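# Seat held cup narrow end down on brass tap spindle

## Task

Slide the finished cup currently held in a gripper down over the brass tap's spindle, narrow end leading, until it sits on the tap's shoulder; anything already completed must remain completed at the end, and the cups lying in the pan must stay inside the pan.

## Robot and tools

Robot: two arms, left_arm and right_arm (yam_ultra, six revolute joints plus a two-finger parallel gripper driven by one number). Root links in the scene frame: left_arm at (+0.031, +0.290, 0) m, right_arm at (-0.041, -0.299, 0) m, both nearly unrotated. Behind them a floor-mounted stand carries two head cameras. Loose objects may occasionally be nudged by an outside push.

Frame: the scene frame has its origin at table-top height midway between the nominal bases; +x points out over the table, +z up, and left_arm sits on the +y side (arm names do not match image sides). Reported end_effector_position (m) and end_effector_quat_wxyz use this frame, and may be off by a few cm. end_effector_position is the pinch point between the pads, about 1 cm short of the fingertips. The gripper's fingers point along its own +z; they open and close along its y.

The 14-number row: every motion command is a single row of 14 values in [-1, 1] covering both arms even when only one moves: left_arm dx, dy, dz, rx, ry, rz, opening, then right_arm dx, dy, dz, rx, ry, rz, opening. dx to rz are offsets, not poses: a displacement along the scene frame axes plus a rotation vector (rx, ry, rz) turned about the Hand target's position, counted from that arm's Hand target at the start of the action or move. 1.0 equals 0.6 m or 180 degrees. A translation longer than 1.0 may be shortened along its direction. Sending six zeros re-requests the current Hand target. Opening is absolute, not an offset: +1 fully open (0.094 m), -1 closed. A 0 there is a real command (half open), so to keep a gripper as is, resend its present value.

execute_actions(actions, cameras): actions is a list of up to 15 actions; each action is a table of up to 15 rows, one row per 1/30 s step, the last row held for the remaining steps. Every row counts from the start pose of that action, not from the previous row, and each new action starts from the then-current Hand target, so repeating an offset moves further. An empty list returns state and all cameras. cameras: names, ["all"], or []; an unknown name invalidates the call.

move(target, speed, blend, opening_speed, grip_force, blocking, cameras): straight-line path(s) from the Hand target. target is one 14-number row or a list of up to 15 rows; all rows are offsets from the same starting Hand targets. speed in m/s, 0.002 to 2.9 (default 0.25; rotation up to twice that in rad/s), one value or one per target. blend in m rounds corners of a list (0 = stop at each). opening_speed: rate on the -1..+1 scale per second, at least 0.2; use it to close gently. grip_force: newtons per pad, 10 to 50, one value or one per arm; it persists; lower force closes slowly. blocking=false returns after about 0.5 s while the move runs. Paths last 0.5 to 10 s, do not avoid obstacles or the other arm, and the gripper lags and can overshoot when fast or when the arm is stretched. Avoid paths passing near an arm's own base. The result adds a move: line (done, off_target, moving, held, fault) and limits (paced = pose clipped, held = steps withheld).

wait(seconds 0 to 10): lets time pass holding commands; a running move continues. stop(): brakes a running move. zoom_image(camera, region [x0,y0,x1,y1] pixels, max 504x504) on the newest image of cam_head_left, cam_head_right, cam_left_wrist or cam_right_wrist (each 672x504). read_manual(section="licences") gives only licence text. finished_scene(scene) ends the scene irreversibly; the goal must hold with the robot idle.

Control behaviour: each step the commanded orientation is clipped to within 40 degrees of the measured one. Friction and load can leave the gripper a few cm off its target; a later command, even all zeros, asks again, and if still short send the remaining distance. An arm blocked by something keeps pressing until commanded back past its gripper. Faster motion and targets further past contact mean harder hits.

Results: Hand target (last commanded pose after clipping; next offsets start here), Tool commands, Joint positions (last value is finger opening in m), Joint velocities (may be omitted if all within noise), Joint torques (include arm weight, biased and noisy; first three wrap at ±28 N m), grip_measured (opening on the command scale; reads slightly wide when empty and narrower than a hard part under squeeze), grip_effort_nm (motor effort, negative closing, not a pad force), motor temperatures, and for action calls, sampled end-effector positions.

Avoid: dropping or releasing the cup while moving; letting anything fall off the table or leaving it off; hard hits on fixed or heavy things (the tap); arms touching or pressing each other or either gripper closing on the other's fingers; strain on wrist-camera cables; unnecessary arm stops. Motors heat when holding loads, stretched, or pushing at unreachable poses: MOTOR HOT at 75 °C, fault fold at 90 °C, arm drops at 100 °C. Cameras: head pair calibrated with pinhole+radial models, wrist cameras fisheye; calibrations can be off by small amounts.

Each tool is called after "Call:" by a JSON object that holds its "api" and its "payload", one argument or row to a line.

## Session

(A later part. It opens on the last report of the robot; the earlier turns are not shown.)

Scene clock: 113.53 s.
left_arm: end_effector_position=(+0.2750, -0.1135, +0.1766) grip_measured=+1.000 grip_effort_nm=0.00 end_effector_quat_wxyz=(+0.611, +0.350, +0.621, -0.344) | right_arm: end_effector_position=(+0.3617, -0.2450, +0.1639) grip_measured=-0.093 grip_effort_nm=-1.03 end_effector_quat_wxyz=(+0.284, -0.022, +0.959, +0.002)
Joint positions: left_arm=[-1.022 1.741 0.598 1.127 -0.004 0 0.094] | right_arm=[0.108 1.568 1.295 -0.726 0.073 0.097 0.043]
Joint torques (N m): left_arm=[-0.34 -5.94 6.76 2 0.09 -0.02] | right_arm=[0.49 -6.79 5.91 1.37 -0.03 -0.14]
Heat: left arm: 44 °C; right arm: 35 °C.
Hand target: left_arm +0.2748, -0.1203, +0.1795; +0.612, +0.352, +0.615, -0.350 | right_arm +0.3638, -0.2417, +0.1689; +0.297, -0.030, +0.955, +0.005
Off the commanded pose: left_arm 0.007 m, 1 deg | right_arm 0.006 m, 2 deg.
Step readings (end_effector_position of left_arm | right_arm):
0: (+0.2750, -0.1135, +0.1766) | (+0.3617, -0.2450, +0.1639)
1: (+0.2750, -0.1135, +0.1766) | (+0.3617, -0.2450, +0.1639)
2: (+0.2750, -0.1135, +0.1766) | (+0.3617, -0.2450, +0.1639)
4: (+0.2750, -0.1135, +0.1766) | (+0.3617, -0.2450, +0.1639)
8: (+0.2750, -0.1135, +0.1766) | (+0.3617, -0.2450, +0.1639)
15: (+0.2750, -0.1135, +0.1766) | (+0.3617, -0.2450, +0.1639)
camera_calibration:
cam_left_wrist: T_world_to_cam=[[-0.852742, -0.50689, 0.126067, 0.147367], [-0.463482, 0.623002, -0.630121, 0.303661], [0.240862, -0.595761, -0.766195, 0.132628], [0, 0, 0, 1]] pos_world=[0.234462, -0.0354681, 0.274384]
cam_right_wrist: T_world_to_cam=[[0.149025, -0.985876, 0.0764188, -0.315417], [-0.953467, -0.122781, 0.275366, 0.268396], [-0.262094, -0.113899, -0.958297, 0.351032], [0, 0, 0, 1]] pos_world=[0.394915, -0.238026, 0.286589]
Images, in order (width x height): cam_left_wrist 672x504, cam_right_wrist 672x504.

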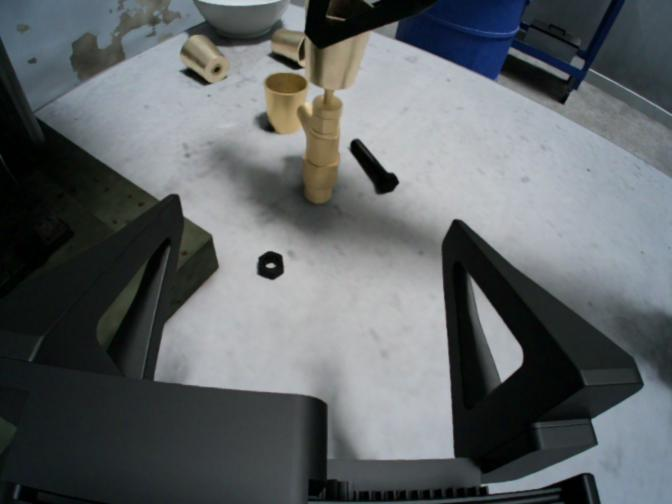

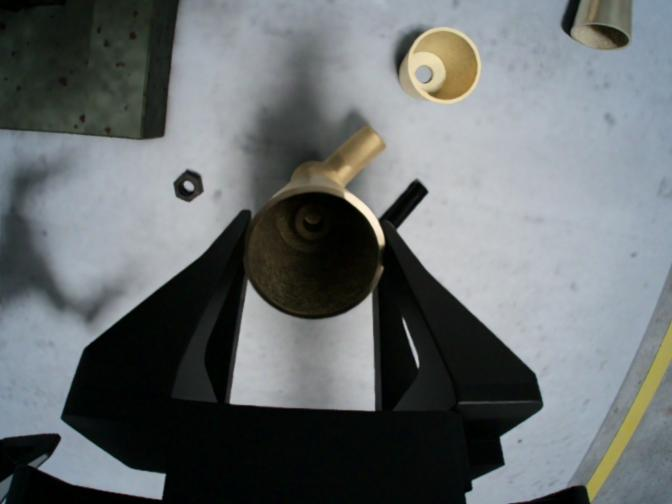

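Call:
{"api": "execute_actions", "payload": {
  "actions": [
    [[0,0,0,0,0,0,1.0,0,0,0,-0.0018,-0.0001,0.0026,-0.255002]]
  ],
  "cameras": ["cam_right_wrist","cam_left_wrist"]
}}

Call:
{"api": "zoom_image", "payload": {
  "camera": "cam_right_wrist",
  "region": [290, 195, 335, 240]
}}

Scene clock: 114.53 s.
left_arm: end_effector_position=(+0.2750, -0.1135, +0.1766) grip_measured=+1.000 grip_effort_nm=0.00 end_effector_quat_wxyz=(+0.611, +0.350, +0.621, -0.344) | right_arm: end_effector_position=(+0.3617, -0.2450, +0.1639) grip_measured=-0.093 grip_effort_nm=-1.03 end_effector_quat_wxyz=(+0.284, -0.026, +0.958, +0.000)
Joint positions: left_arm=[-1.022 1.741 0.598 1.127 -0.004 0 0.094] | right_arm=[0.108 1.568 1.295 -0.726 0.073 0.087 0.043]
Joint torques (N m): left_arm=[-0.44 -5.94 6.75 2.02 0.07 -0.02] | right_arm=[0.49 -6.79 5.9 1.37 -0.03 -0.15]
Heat: left arm: 44 °C; right arm: 35 °C.
Hand target: left_arm +0.2748, -0.1203, +0.1795; +0.612, +0.352, +0.615, -0.350 | right_arm +0.3638, -0.2417, +0.1689; +0.297, -0.034, +0.954, +0.003
Off the commanded pose: left_arm 0.007 m, 1 deg | right_arm 0.006 m, 2 deg.
Step readings (end_effector_position of left_arm | right_arm):
0: (+0.2750, -0.1135, +0.1766) | (+0.3617, -0.2450, +0.1639)
1: (+0.2750, -0.1135, +0.1766) | (+0.3617, -0.2450, +0.1639)
2: (+0.2750, -0.1135, +0.1766) | (+0.3617, -0.2450, +0.1639)
4: (+0.2750, -0.1135, +0.1766) | (+0.3617, -0.2450, +0.1639)
8: (+0.2750, -0.1135, +0.1766) | (+0.3617, -0.2450, +0.1639)
15: (+0.2750, -0.1135, +0.1766) | (+0.3617, -0.2450, +0.1639)
camera_calibration:
cam_left_wrist: T_world_to_cam=[[-0.852742, -0.50689, 0.126067, 0.147367], [-0.463482, 0.623002, -0.630121, 0.303661], [0.240862, -0.595761, -0.766195, 0.132628], [0, 0, 0, 1]] pos_world=[0.234462, -0.0354681, 0.274384]
cam_right_wrist: T_world_to_cam=[[0.157201, -0.984177, 0.0817544, -0.318913], [-0.952448, -0.12921, 0.275948, 0.266413], [-0.261018, -0.121246, -0.957689, 0.348793], [0, 0, 0, 1]] pos_world=[0.394919, -0.237154, 0.286592]
Images, in order (width x height): cam_left_wrist 672x504, cam_right_wrist 672x504.

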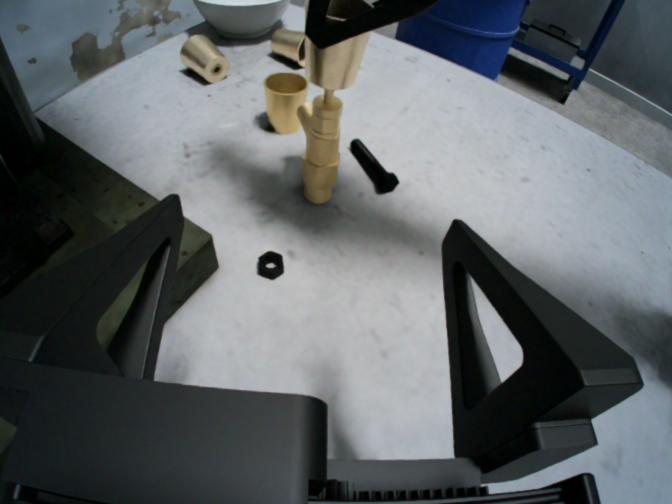

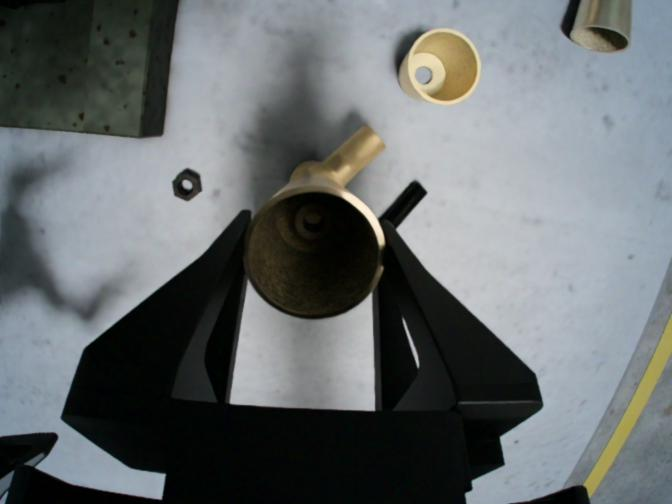

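Scaled by 11.200 from the camera's 672x504 image, which has a finer 960x720 frame.

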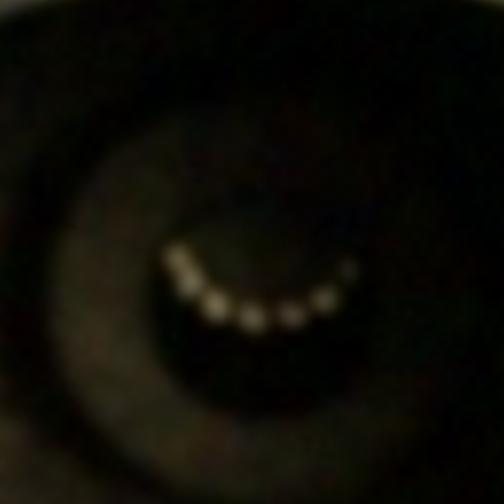

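Call:
{"api": "execute_actions", "payload": {
  "actions": [
    [[0,0,0,0,0,0,1.0,0,0,0,-0.0015,-0.0001,0.0022,-0.255002]]
  ],
  "cameras": ["cam_right_wrist","cam_left_wrist"]
}}

Call:
{"api": "zoom_image", "payload": {
  "camera": "cam_right_wrist",
  "region": [290, 195, 335, 240]
}}

Call:
{"api": "zoom_image", "payload": {
  "camera": "cam_left_wrist",
  "region": [295, 0, 375, 120]
}}

Scene clock: 116.03 s.
left_arm: end_effector_position=(+0.2750, -0.1135, +0.1766) grip_measured=+1.000 grip_effort_nm=0.00 end_effector_quat_wxyz=(+0.611, +0.350, +0.621, -0.344) | right_arm: end_effector_position=(+0.3617, -0.2450, +0.1639) grip_measured=-0.093 grip_effort_nm=-1.03 end_effector_quat_wxyz=(+0.284, -0.030, +0.958, -0.001)
Joint positions: left_arm=[-1.022 1.741 0.598 1.127 -0.004 0 0.094] | right_arm=[0.108 1.568 1.295 -0.726 0.073 0.078 0.043]
Joint torques (N m): left_arm=[-0.39 -5.9 6.74 1.98 0.08 -0.02] | right_arm=[0.49 -6.8 5.9 1.38 -0.03 -0.13]
Heat: left arm: 44 °C; right arm: 35 °C.
Hand target: left_arm +0.2748, -0.1203, +0.1795; +0.612, +0.352, +0.615, -0.350 | right_arm +0.3638, -0.2417, +0.1689; +0.297, -0.038, +0.954, +0.002
Off the commanded pose: left_arm 0.007 m, 1 deg | right_arm 0.006 m, 2 deg.
Step readings (end_effector_position of left_arm | right_arm):
0: (+0.2750, -0.1135, +0.1766) | (+0.3617, -0.2450, +0.1639)
1: (+0.2750, -0.1135, +0.1766) | (+0.3617, -0.2450, +0.1639)
2: (+0.2750, -0.1135, +0.1766) | (+0.3617, -0.2450, +0.1639)
4: (+0.2750, -0.1135, +0.1766) | (+0.3617, -0.2450, +0.1639)
8: (+0.2750, -0.1135, +0.1766) | (+0.3617, -0.2450, +0.1639)
15: (+0.2750, -0.1135, +0.1766) | (+0.3617, -0.2450, +0.1639)
camera_calibration:
cam_left_wrist: T_world_to_cam=[[-0.852742, -0.50689, 0.126067, 0.147367], [-0.463482, 0.623002, -0.630121, 0.303661], [0.240862, -0.595761, -0.766195, 0.132628], [0, 0, 0, 1]] pos_world=[0.234462, -0.0354681, 0.274384]
cam_right_wrist: T_world_to_cam=[[0.164083, -0.98267, 0.0862371, -0.321672], [-0.951572, -0.134637, 0.276375, 0.264712], [-0.259975, -0.127409, -0.957173, 0.346765], [0, 0, 0, 1]] pos_world=[0.394824, -0.236276, 0.286495]
Images, in order (width x height): cam_left_wrist 672x504, cam_right_wrist 672x504.

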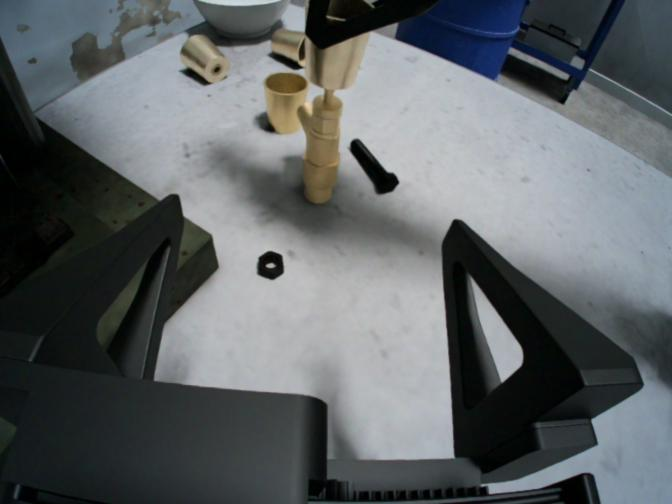

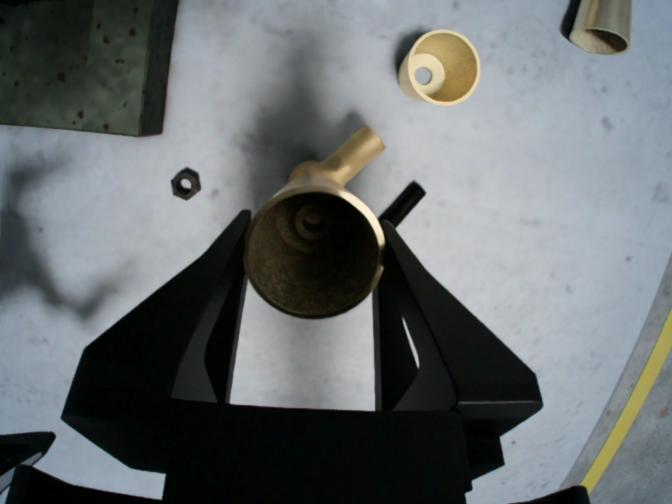

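Scaled by 11.200 from the camera's 672x504 image, which has a finer 960x720 frame.

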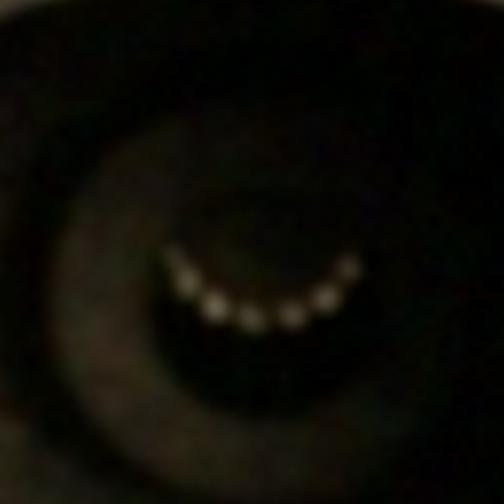

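Scaled by 4.200 from the camera's 672x504 image, which has a finer 960x720 frame.

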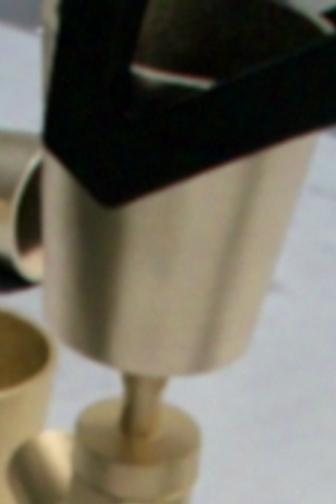

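Call:
{"api": "zoom_image", "payload": {
  "camera": "cam_left_wrist",
  "region": [315, 80, 350, 115]
}}

Call:
{"api": "zoom_image", "payload": {
  "camera": "cam_right_wrist",
  "region": [303, 208, 323, 228]
}}

Scaled by 14.400 from the camera's 672x504 image, which has a finer 960x720 frame.

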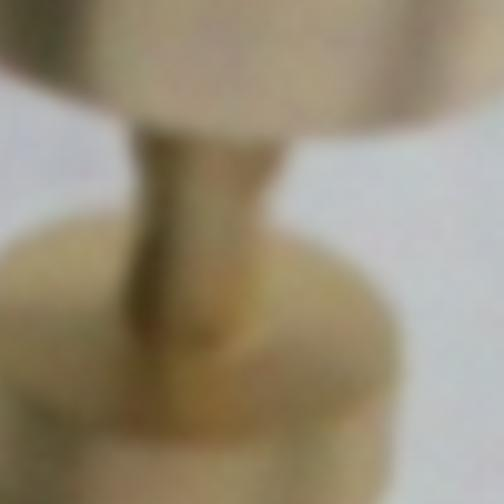

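Scaled by 25.200 from the camera's 672x504 image, which has a finer 960x720 frame.

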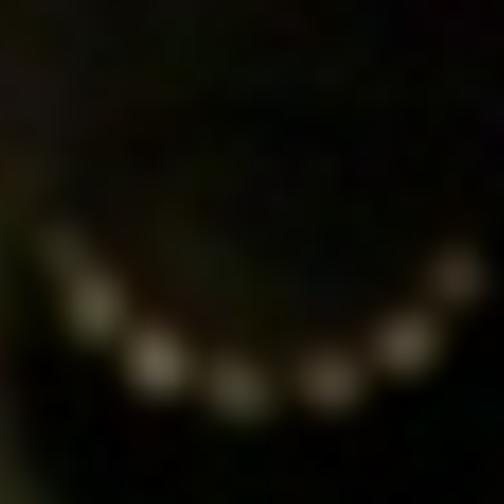

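Call:
{"api": "execute_actions", "payload": {
  "actions": [
    [[0,0,0,0,0,0,1.0,0.00055,0.00009,-0.00487,-0.00039,0.00236,0,-0.255002],[0,0,0,0,0,0,1.0,0.00111,0.00018,-0.00973,-0.00078,0.00471,0,-0.255002]]
  ],
  "cameras": ["cam_right_wrist","cam_left_wrist"]
}}

Call:
{"api": "zoom_image", "payload": {
  "camera": "cam_right_wrist",
  "region": [290, 195, 335, 240]
}}

Call:
{"api": "zoom_image", "payload": {
  "camera": "cam_left_wrist",
  "region": [295, 0, 375, 120]
}}

Scene clock: 119.53 s.
left_arm: end_effector_position=(+0.2750, -0.1135, +0.1766) grip_measured=+1.000 grip_effort_nm=0.00 end_effector_quat_wxyz=(+0.611, +0.350, +0.621, -0.344) | right_arm: end_effector_position=(+0.3619, -0.2449, +0.1622) grip_measured=-0.093 grip_effort_nm=-1.03 end_effector_quat_wxyz=(+0.282, -0.031, +0.959, -0.001)
Joint positions: left_arm=[-1.022 1.741 0.598 1.127 -0.004 0 0.094] | right_arm=[0.108 1.572 1.295 -0.726 0.073 0.078 0.043]
Joint torques (N m): left_arm=[-0.35 -5.96 6.71 2 0.04 -0.01] | right_arm=[0.47 -6.09 5.87 1.37 -0.03 -0.13]
Heat: left arm: 44 °C; right arm: 35 °C.
Hand target: left_arm +0.2748, -0.1203, +0.1795; +0.612, +0.352, +0.615, -0.350 | right_arm +0.3644, -0.2415, +0.1631; +0.290, -0.039, +0.956, +0.001
Off the commanded pose: left_arm 0.007 m, 1 deg | right_arm 0.004 m, 1 deg.
Step readings (end_effector_position of left_arm | right_arm):
0: (+0.2750, -0.1135, +0.1766) | (+0.3617, -0.2450, +0.1639)
1: (+0.2750, -0.1135, +0.1766) | (+0.3617, -0.2450, +0.1639)
2: (+0.2750, -0.1135, +0.1766) | (+0.3617, -0.2450, +0.1638)
4: (+0.2750, -0.1135, +0.1766) | (+0.3618, -0.2449, +0.1632)
8: (+0.2750, -0.1135, +0.1766) | (+0.3619, -0.2449, +0.1622)
15: (+0.2750, -0.1135, +0.1766) | (+0.3619, -0.2449, +0.1622)
camera_calibration:
cam_left_wrist: T_world_to_cam=[[-0.852742, -0.50689, 0.126067, 0.147367], [-0.463482, 0.623002, -0.630121, 0.303661], [0.240862, -0.595761, -0.766195, 0.132628], [0, 0, 0, 1]] pos_world=[0.234462, -0.0354681, 0.274384]
cam_right_wrist: T_world_to_cam=[[0.165326, -0.982459, 0.0862663, -0.321878], [-0.950175, -0.135232, 0.280856, 0.263943], [-0.264264, -0.128401, -0.955865, 0.346243], [0, 0, 0, 1]] pos_world=[0.395506, -0.23608, 0.284598]
Images, in order (width x height): cam_left_wrist 672x504, cam_right_wrist 672x504.

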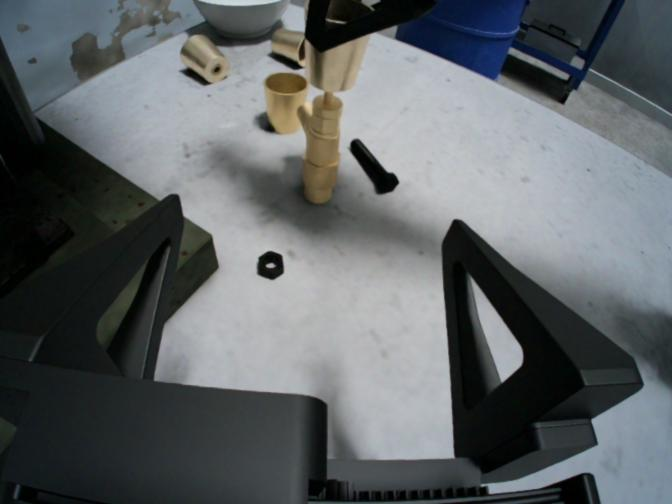

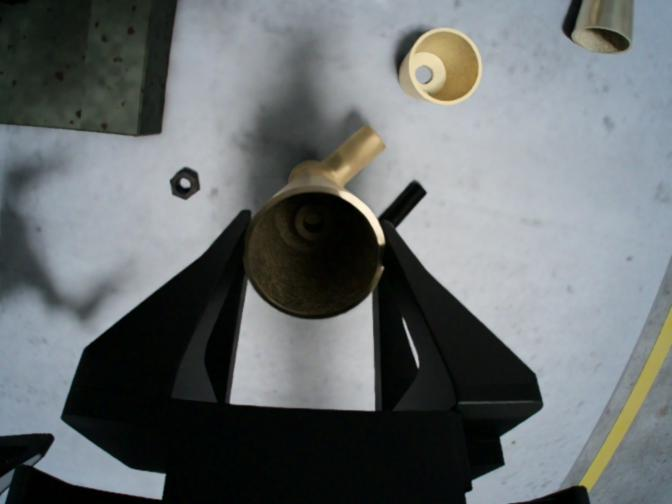

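Scaled by 11.200 from the camera's 672x504 image, which has a finer 960x720 frame.

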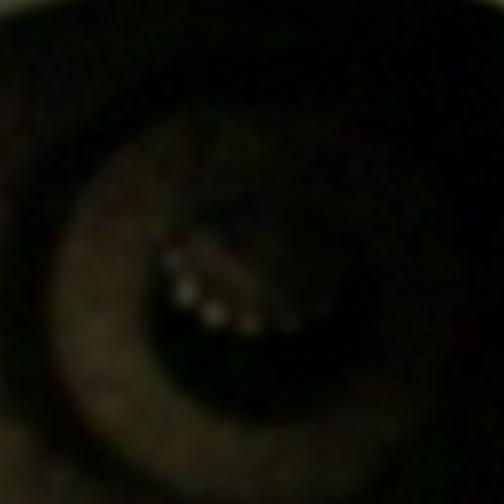

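Scaled by 4.200 from the camera's 672x504 image, which has a finer 960x720 frame.

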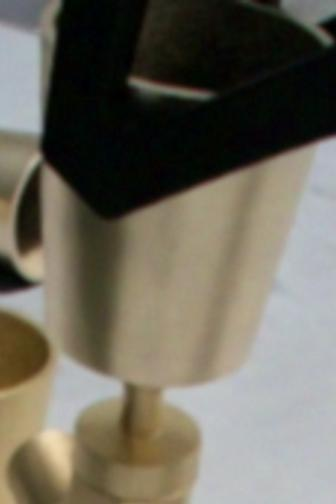

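Call:
{"api": "execute_actions", "payload": {
  "actions": [
    [[0,0,0,0,0,0,1.0,0,0,0,-0.0020,-0.0001,0.0029,-0.255002]]
  ],
  "cameras": ["cam_right_wrist","cam_left_wrist"]
}}

Call:
{"api": "zoom_image", "payload": {
  "camera": "cam_right_wrist",
  "region": [290, 195, 335, 240]
}}

Call:
{"api": "zoom_image", "payload": {
  "camera": "cam_left_wrist",
  "region": [315, 80, 350, 115]
}}

Scene clock: 121.07 s.
left_arm: end_effector_position=(+0.2750, -0.1135, +0.1766) grip_measured=+1.000 grip_effort_nm=0.00 end_effector_quat_wxyz=(+0.611, +0.350, +0.621, -0.344) | right_arm: end_effector_position=(+0.3619, -0.2449, +0.1622) grip_measured=-0.093 grip_effort_nm=-1.03 end_effector_quat_wxyz=(+0.282, -0.036, +0.959, -0.003)
Joint positions: left_arm=[-1.022 1.741 0.598 1.127 -0.004 0 0.094] | right_arm=[0.108 1.572 1.295 -0.726 0.073 0.067 0.043]
Joint torques (N m): left_arm=[-0.38 -5.9 6.79 2 0.07 0] | right_arm=[0.49 -6.11 5.87 1.37 -0.03 -0.14]
Heat: left arm: 44 °C; right arm: 35 °C.
Hand target: left_arm +0.2748, -0.1203, +0.1795; +0.612, +0.352, +0.615, -0.350 | right_arm +0.3644, -0.2415, +0.1631; +0.290, -0.044, +0.956, +0.000
Off the commanded pose: left_arm 0.007 m, 1 deg | right_arm 0.004 m, 1 deg.
Step readings (end_effector_position of left_arm | right_arm):
0: (+0.2750, -0.1135, +0.1766) | (+0.3619, -0.2449, +0.1622)
1: (+0.2750, -0.1135, +0.1766) | (+0.3619, -0.2449, +0.1622)
2: (+0.2750, -0.1135, +0.1766) | (+0.3619, -0.2449, +0.1622)
4: (+0.2750, -0.1135, +0.1766) | (+0.3619, -0.2449, +0.1622)
8: (+0.2750, -0.1135, +0.1766) | (+0.3619, -0.2449, +0.1622)
15: (+0.2750, -0.1135, +0.1766) | (+0.3619, -0.2449, +0.1622)
camera_calibration:
cam_left_wrist: T_world_to_cam=[[-0.852742, -0.50689, 0.126067, 0.147367], [-0.463482, 0.623002, -0.630121, 0.303661], [0.240862, -0.595761, -0.766195, 0.132628], [0, 0, 0, 1]] pos_world=[0.234462, -0.0354681, 0.274384]
cam_right_wrist: T_world_to_cam=[[0.173801, -0.98049, 0.0918253, -0.325369], [-0.949034, -0.141867, 0.281438, 0.261836], [-0.26292, -0.136059, -0.955176, 0.343722], [0, 0, 0, 1]] pos_world=[0.395412, -0.235109, 0.284502]
Images, in order (width x height): cam_left_wrist 672x504, cam_right_wrist 672x504.

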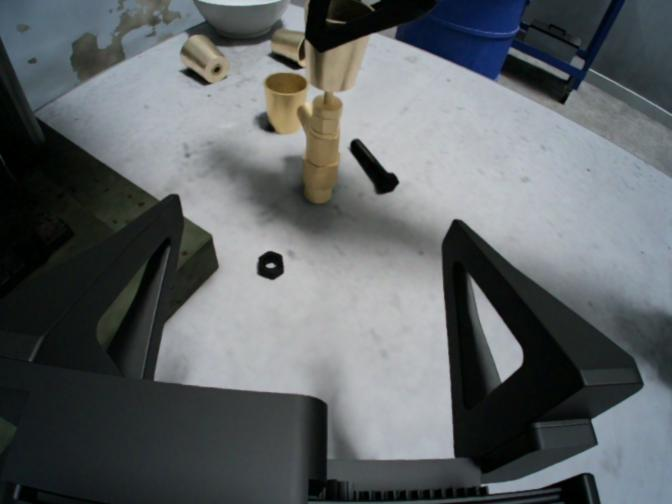

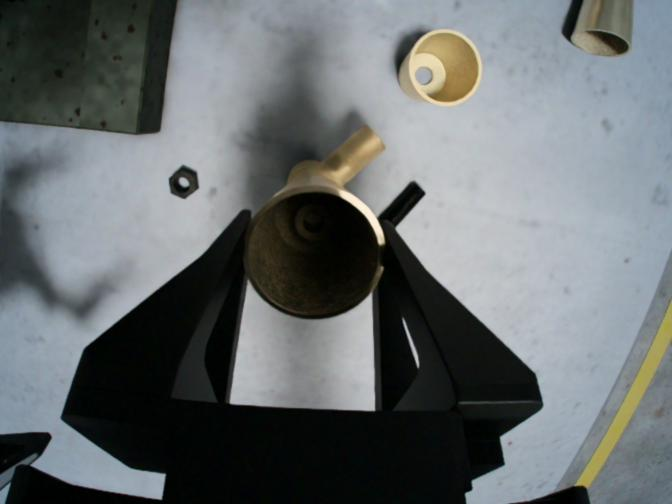

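Scaled by 11.200 from the camera's 672x504 image, which has a finer 960x720 frame.

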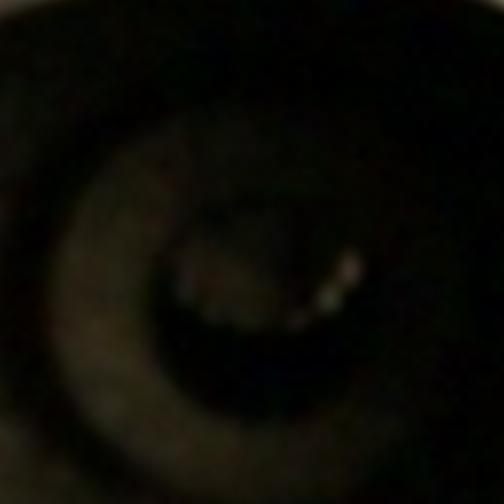

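Scaled by 14.400 from the camera's 672x504 image, which has a finer 960x720 frame.

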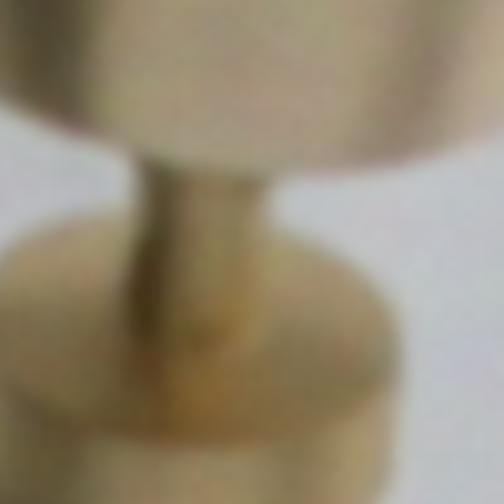

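Call:
{"api": "zoom_image", "payload": {
  "camera": "cam_right_wrist",
  "region": [303, 208, 323, 228]
}}

Call:
{"api": "zoom_image", "payload": {
  "camera": "cam_left_wrist",
  "region": [295, 0, 375, 120]
}}

Scaled by 25.200 from the camera's 672x504 image, which has a finer 960x720 frame.

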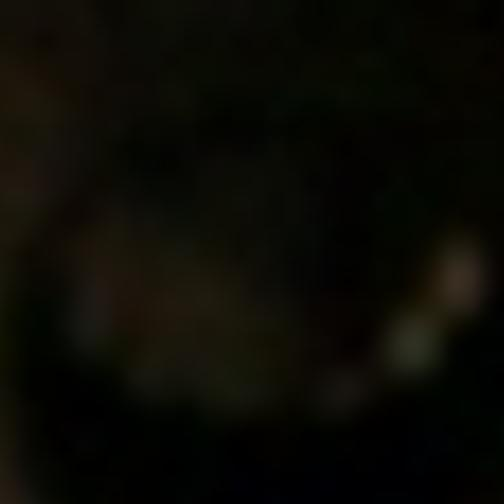

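Scaled by 4.200 from the camera's 672x504 image, which has a finer 960x720 frame.

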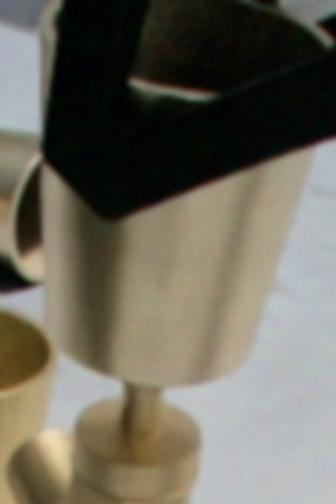

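Call:
{"api": "execute_actions", "payload": {
  "actions": [
    [[0,0,0,0,0,0,1.0,0.00022,0.00004,-0.00195,-0.00016,0.00094,0,-0.255002],[0,0,0,0,0,0,1.0,0.00044,0.00007,-0.00389,-0.00031,0.00188,0,-0.255002]]
  ],
  "cameras": ["cam_right_wrist","cam_left_wrist"]
}}

Call:
{"api": "zoom_image", "payload": {
  "camera": "cam_right_wrist",
  "region": [290, 195, 335, 240]
}}

Call:
{"api": "zoom_image", "payload": {
  "camera": "cam_left_wrist",
  "region": [295, 0, 375, 120]
}}

Scene clock: 125.37 s.
left_arm: end_effector_position=(+0.2750, -0.1135, +0.1766) grip_measured=+1.000 grip_effort_nm=0.00 end_effector_quat_wxyz=(+0.611, +0.350, +0.621, -0.344) | right_arm: end_effector_position=(+0.3622, -0.2448, +0.1596) grip_measured=-0.093 grip_effort_nm=-1.03 end_effector_quat_wxyz=(+0.279, -0.036, +0.960, -0.003)
Joint positions: left_arm=[-1.022 1.741 0.598 1.127 -0.004 0 0.094] | right_arm=[0.108 1.579 1.295 -0.726 0.073 0.067 0.043]
Joint torques (N m): left_arm=[-0.42 -5.89 6.76 2 0.05 0.01] | right_arm=[0.49 -6.19 5.89 1.37 -0.03 -0.13]
Heat: left arm: 44 °C; right arm: 35 °C.
Hand target: left_arm +0.2748, -0.1203, +0.1795; +0.612, +0.352, +0.615, -0.350 | right_arm +0.3647, -0.2415, +0.1608; +0.287, -0.044, +0.957, -0.001
Off the commanded pose: left_arm 0.007 m, 1 deg | right_arm 0.004 m, 1 deg.
Step readings (end_effector_position of left_arm | right_arm):
0: (+0.2750, -0.1135, +0.1766) | (+0.3619, -0.2449, +0.1622)
1: (+0.2750, -0.1135, +0.1766) | (+0.3619, -0.2449, +0.1622)
2: (+0.2750, -0.1135, +0.1766) | (+0.3619, -0.2448, +0.1620)
4: (+0.2750, -0.1135, +0.1766) | (+0.3620, -0.2448, +0.1613)
8: (+0.2750, -0.1135, +0.1766) | (+0.3622, -0.2448, +0.1598)
15: (+0.2750, -0.1135, +0.1766) | (+0.3622, -0.2448, +0.1596)
camera_calibration:
cam_left_wrist: T_world_to_cam=[[-0.852742, -0.50689, 0.126067, 0.147367], [-0.463482, 0.623002, -0.630121, 0.303661], [0.240862, -0.595761, -0.766195, 0.132628], [0, 0, 0, 1]] pos_world=[0.234462, -0.0354681, 0.274384]
cam_right_wrist: T_world_to_cam=[[0.174758, -0.98031, 0.0919323, -0.325485], [-0.947148, -0.141864, 0.287725, 0.261123], [-0.269018, -0.137356, -0.95329, 0.343039], [0, 0, 0, 1]] pos_world=[0.396487, -0.234914, 0.281807]
Images, in order (width x height): cam_left_wrist 672x504, cam_right_wrist 672x504.

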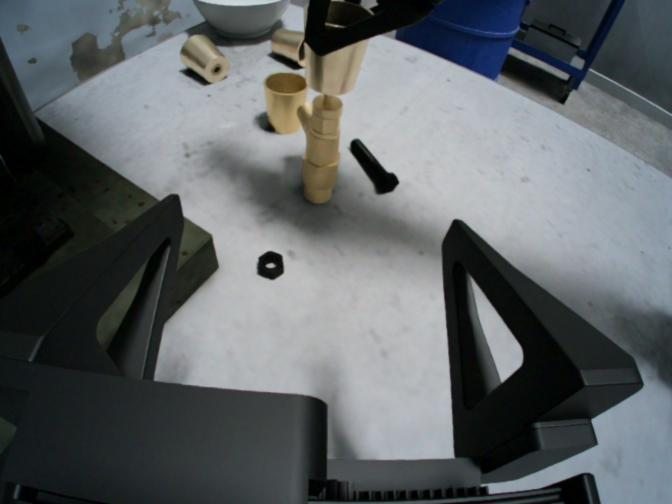

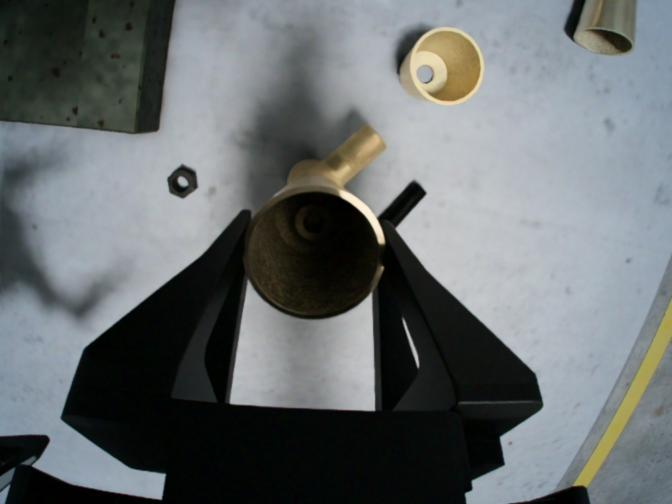

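Scaled by 11.200 from the camera's 672x504 image, which has a finer 960x720 frame.

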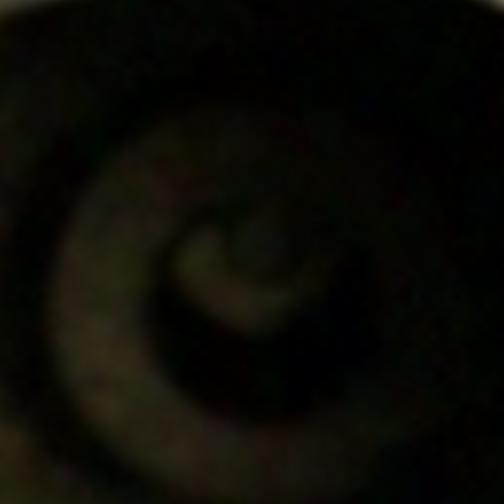

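Scaled by 4.200 from the camera's 672x504 image, which has a finer 960x720 frame.

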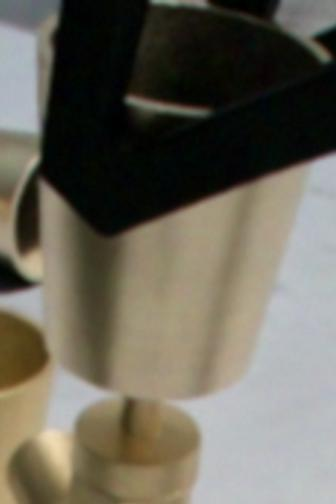

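Call:
{"api": "move", "payload": {
  "target": [0,0,0,0,0,0,1.0,0.00089,0.00015,-0.00778,-0.00062,0.00377,0,-0.255002],
  "speed": 0.006,
  "cameras": ["cam_right_wrist","cam_left_wrist"]
}}

Call:
{"api": "zoom_image", "payload": {
  "camera": "cam_right_wrist",
  "region": [290, 195, 335, 240]
}}

Call:
{"api": "zoom_image", "payload": {
  "camera": "cam_left_wrist",
  "region": [295, 0, 375, 120]
}}

Scene clock: 131.80 s.
left_arm: end_effector_position=(+0.2750, -0.1135, +0.1766) grip_measured=+1.000 grip_effort_nm=0.00 end_effector_quat_wxyz=(+0.611, +0.350, +0.621, -0.344) | right_arm: end_effector_position=(+0.3626, -0.2447, +0.1552) grip_measured=-0.093 grip_effort_nm=-1.03 end_effector_quat_wxyz=(+0.273, -0.036, +0.961, -0.004)
Joint positions: left_arm=[-1.022 1.741 0.598 1.127 -0.004 0 0.094] | right_arm=[0.108 1.59 1.295 -0.726 0.073 0.067 0.043]
Joint torques (N m): left_arm=[-0.42 -5.91 6.68 2 0.07 -0.01] | right_arm=[0.47 -6.19 5.89 1.35 -0.03 -0.13]
Heat: left arm: 44 °C; right arm: 35 °C.
Hand target: left_arm +0.2748, -0.1203, +0.1795; +0.612, +0.352, +0.615, -0.350 | right_arm +0.3652, -0.2414, +0.1561; +0.281, -0.045, +0.959, -0.001
Off the commanded pose: left_arm 0.007 m, 1 deg | right_arm 0.004 m, 1 deg.
move: done
camera_calibration:
cam_left_wrist: T_world_to_cam=[[-0.852742, -0.50689, 0.126067, 0.147367], [-0.463482, 0.623002, -0.630121, 0.303661], [0.240862, -0.595761, -0.766195, 0.132628], [0, 0, 0, 1]] pos_world=[0.234462, -0.0354681, 0.274384]
cam_right_wrist: T_world_to_cam=[[0.175759, -0.980141, 0.0918257, -0.325403], [-0.943855, -0.141275, 0.298629, 0.260135], [-0.279726, -0.139157, -0.949941, 0.341832], [0, 0, 0, 1]] pos_world=[0.398342, -0.234622, 0.276916]
Images, in order (width x height): cam_left_wrist 672x504, cam_right_wrist 672x504.

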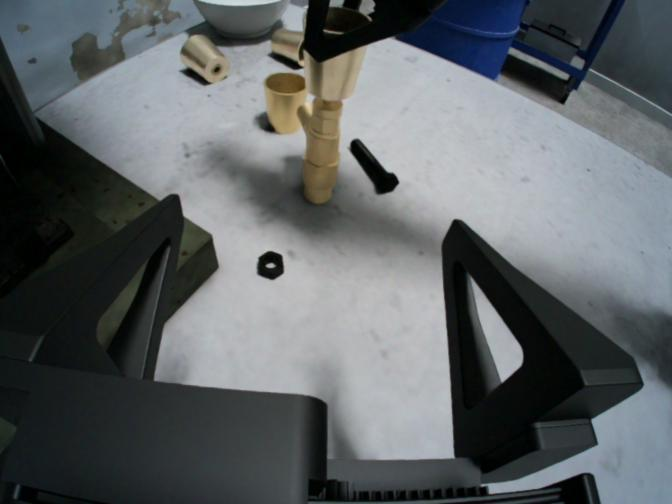

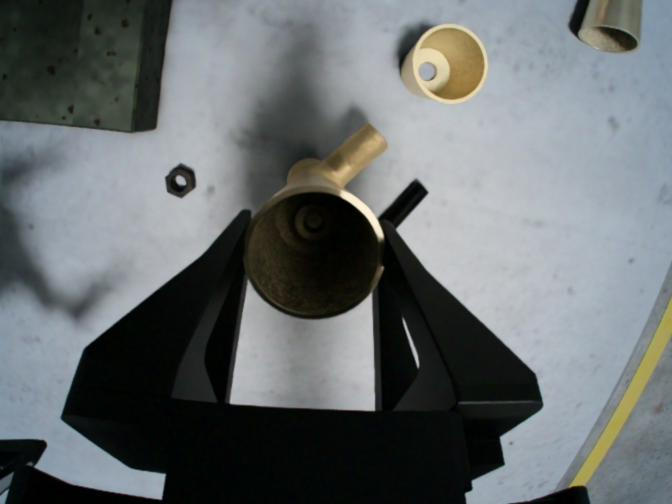

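Scaled by 11.200 from the camera's 672x504 image, which has a finer 960x720 frame.

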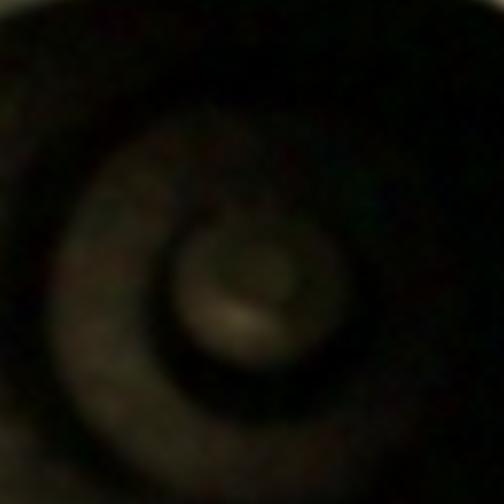

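Scaled by 4.200 from the camera's 672x504 image, which has a finer 960x720 frame.

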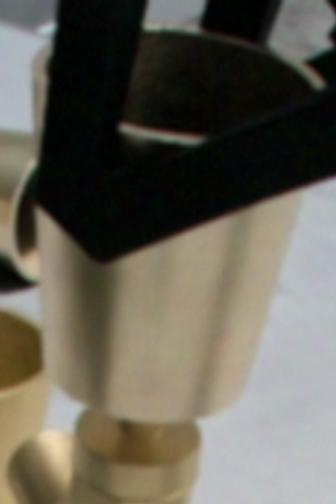

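Call:
{"api": "move", "payload": {
  "target": [0,0,0,0,0,0,1.0,0.00111,0.00018,-0.00973,-0.00078,0.00471,0,-0.255002],
  "speed": 0.007,
  "cameras": ["cam_right_wrist","cam_left_wrist"]
}}

Call:
{"api": "zoom_image", "payload": {
  "camera": "cam_left_wrist",
  "region": [295, 0, 375, 120]
}}

Scene clock: 134.30 s.
left_arm: end_effector_position=(+0.2750, -0.1135, +0.1766) grip_measured=+1.000 grip_effort_nm=0.00 end_effector_quat_wxyz=(+0.611, +0.350, +0.621, -0.344) | right_arm: end_effector_position=(+0.3631, -0.2447, +0.1493) grip_measured=-0.093 grip_effort_nm=-1.03 end_effector_quat_wxyz=(+0.266, -0.037, +0.963, -0.005)
Joint positions: left_arm=[-1.022 1.741 0.598 1.127 -0.004 0 0.094] | right_arm=[0.108 1.606 1.295 -0.726 0.073 0.067 0.043]
Joint torques (N m): left_arm=[-0.35 -5.89 6.69 2.01 0.08 0] | right_arm=[0.47 -6.28 5.9 1.32 -0.03 -0.13]
Heat: left arm: 45 °C; right arm: 35 °C.
Hand target: left_arm +0.2748, -0.1203, +0.1795; +0.612, +0.352, +0.615, -0.350 | right_arm +0.3659, -0.2413, +0.1502; +0.274, -0.045, +0.961, -0.002
Off the commanded pose: left_arm 0.007 m, 1 deg | right_arm 0.004 m, 1 deg.
move: done
camera_calibration:
cam_left_wrist: T_world_to_cam=[[-0.852742, -0.50689, 0.126067, 0.147367], [-0.463482, 0.623002, -0.630121, 0.303661], [0.240862, -0.595761, -0.766195, 0.132628], [0, 0, 0, 1]] pos_world=[0.234462, -0.0354681, 0.274384]
cam_right_wrist: T_world_to_cam=[[0.177471, -0.979839, 0.0917609, -0.325434], [-0.939201, -0.140781, 0.31318, 0.258652], [-0.293948, -0.141762, -0.94525, 0.340198], [0, 0, 0, 1]] pos_world=[0.400682, -0.234232, 0.27043]
Images, in order (width x height): cam_left_wrist 672x504, cam_right_wrist 672x504.

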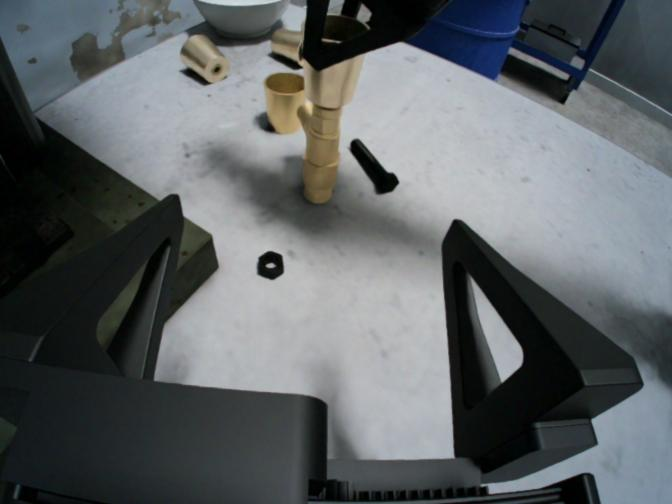

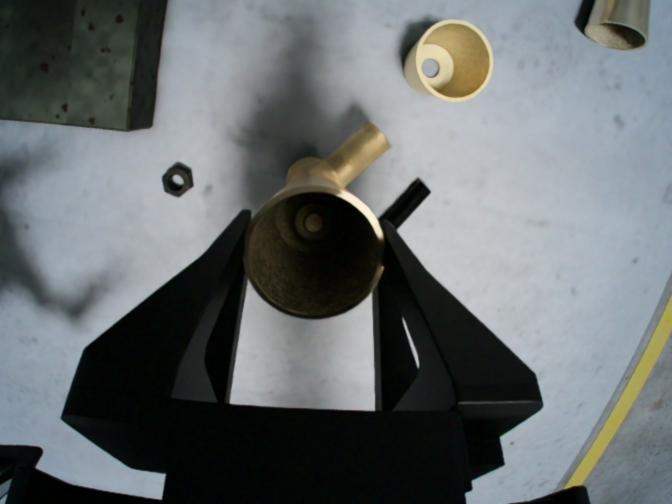

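Scaled by 4.200 from the camera's 672x504 image, which has a finer 960x720 frame.

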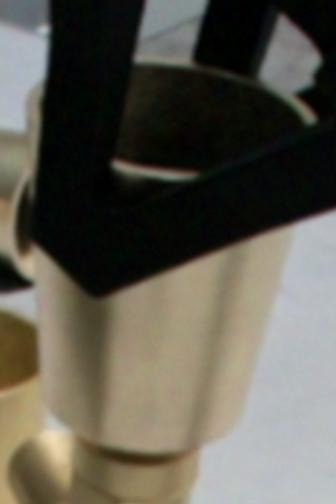

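Call:
{"api": "move", "payload": {
  "target": [0,0,0,0,0,0,1.0,0.00074,0.00012,-0.00649,-0.00052,0.00314,0,-0.255002],
  "speed": 0.006,
  "cameras": ["all"]
}}

Call:
{"api": "zoom_image", "payload": {
  "camera": "cam_left_wrist",
  "region": [295, 0, 375, 120]
}}

Scene clock: 136.93 s.
left_arm: end_effector_position=(+0.2750, -0.1135, +0.1766) grip_measured=+1.000 grip_effort_nm=-0.01 end_effector_quat_wxyz=(+0.611, +0.350, +0.621, -0.344) | right_arm: end_effector_position=(+0.3634, -0.2446, +0.1452) grip_measured=-0.093 grip_effort_nm=-1.03 end_effector_quat_wxyz=(+0.261, -0.037, +0.965, -0.005)
Joint positions: left_arm=[-1.022 1.741 0.598 1.127 -0.004 0 0.094] | right_arm=[0.108 1.616 1.295 -0.726 0.073 0.067 0.043]
Joint torques (N m): left_arm=[-0.28 -5.94 6.79 2.03 0.09 -0.03] | right_arm=[0.47 -6.38 5.93 1.31 -0.03 -0.13]
Heat: left arm: 45 °C; right arm: 35 °C.
Hand target: left_arm +0.2748, -0.1203, +0.1795; +0.612, +0.352, +0.615, -0.350 | right_arm +0.3663, -0.2412, +0.1464; +0.269, -0.045, +0.962, -0.003
Off the commanded pose: left_arm 0.007 m, 1 deg | right_arm 0.005 m, 1 deg.
move: done
camera_calibration:
cam_left_wrist: T_world_to_cam=[[-0.852742, -0.50689, 0.126067, 0.147367], [-0.463482, 0.623002, -0.630121, 0.303661], [0.240862, -0.595761, -0.766195, 0.132628], [0, 0, 0, 1]] pos_world=[0.234462, -0.0354681, 0.274384]
cam_right_wrist: T_world_to_cam=[[0.178384, -0.979693, 0.0915509, -0.325279], [-0.935842, -0.140184, 0.323339, 0.257682], [-0.303939, -0.143356, -0.941844, 0.3391], [0, 0, 0, 1]] pos_world=[0.40224, -0.233939, 0.26584]

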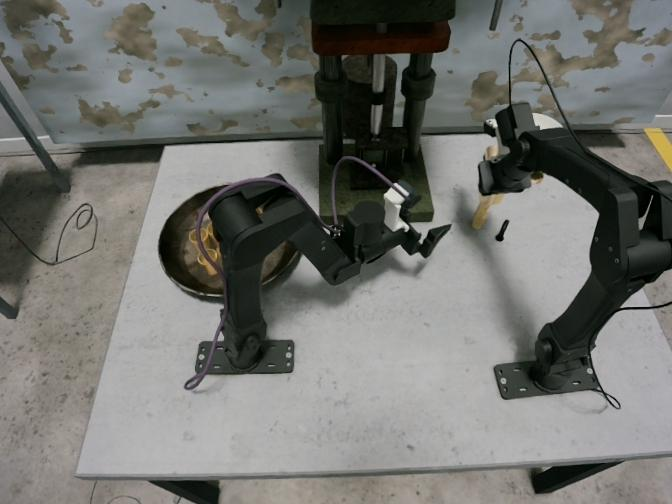

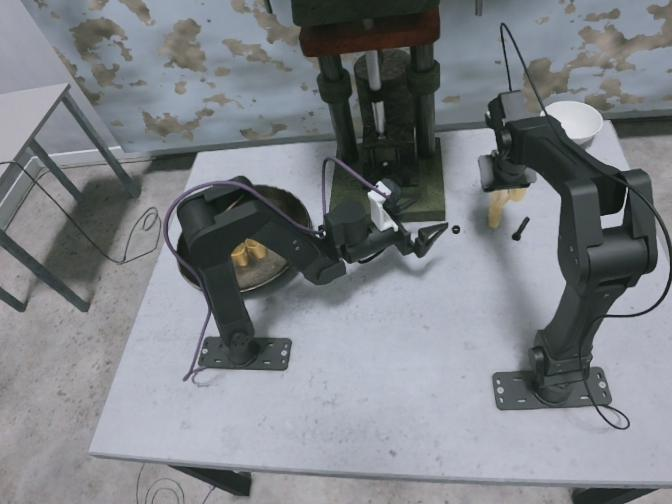

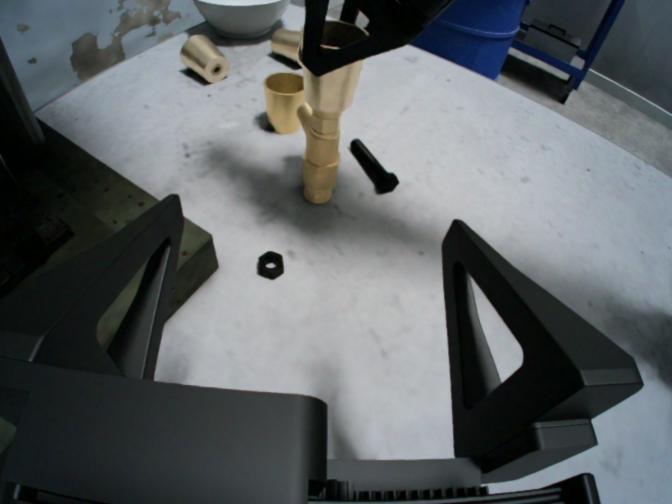

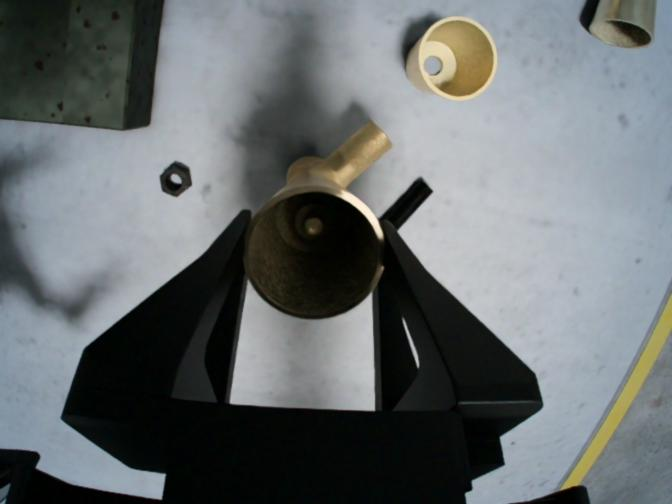

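Scaled by 4.200 from the camera's 672x504 image, which has a finer 960x720 frame.

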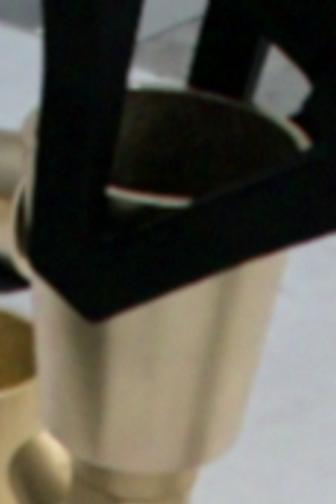

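Call:
{"api": "zoom_image", "payload": {
  "camera": "cam_left_wrist",
  "region": [260, 10, 400, 210]
}}

Call:
{"api": "zoom_image", "payload": {
  "camera": "cam_right_wrist",
  "region": [270, 180, 360, 270]
}}

Scaled by 2.520 from the camera's 672x504 image, which has a finer 960x720 frame.

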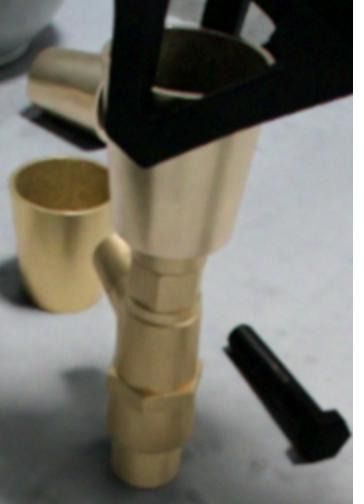

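Scaled by 5.600 from the camera's 672x504 image, which has a finer 960x720 frame.

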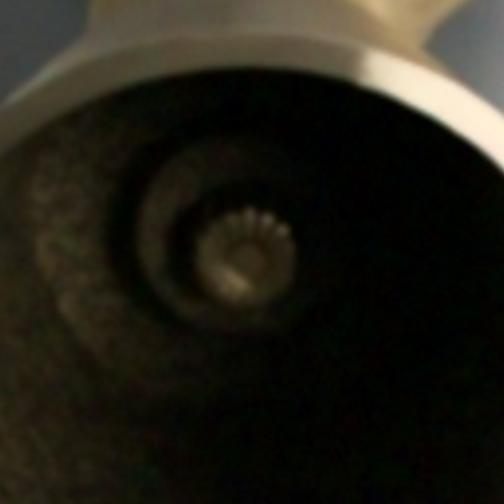

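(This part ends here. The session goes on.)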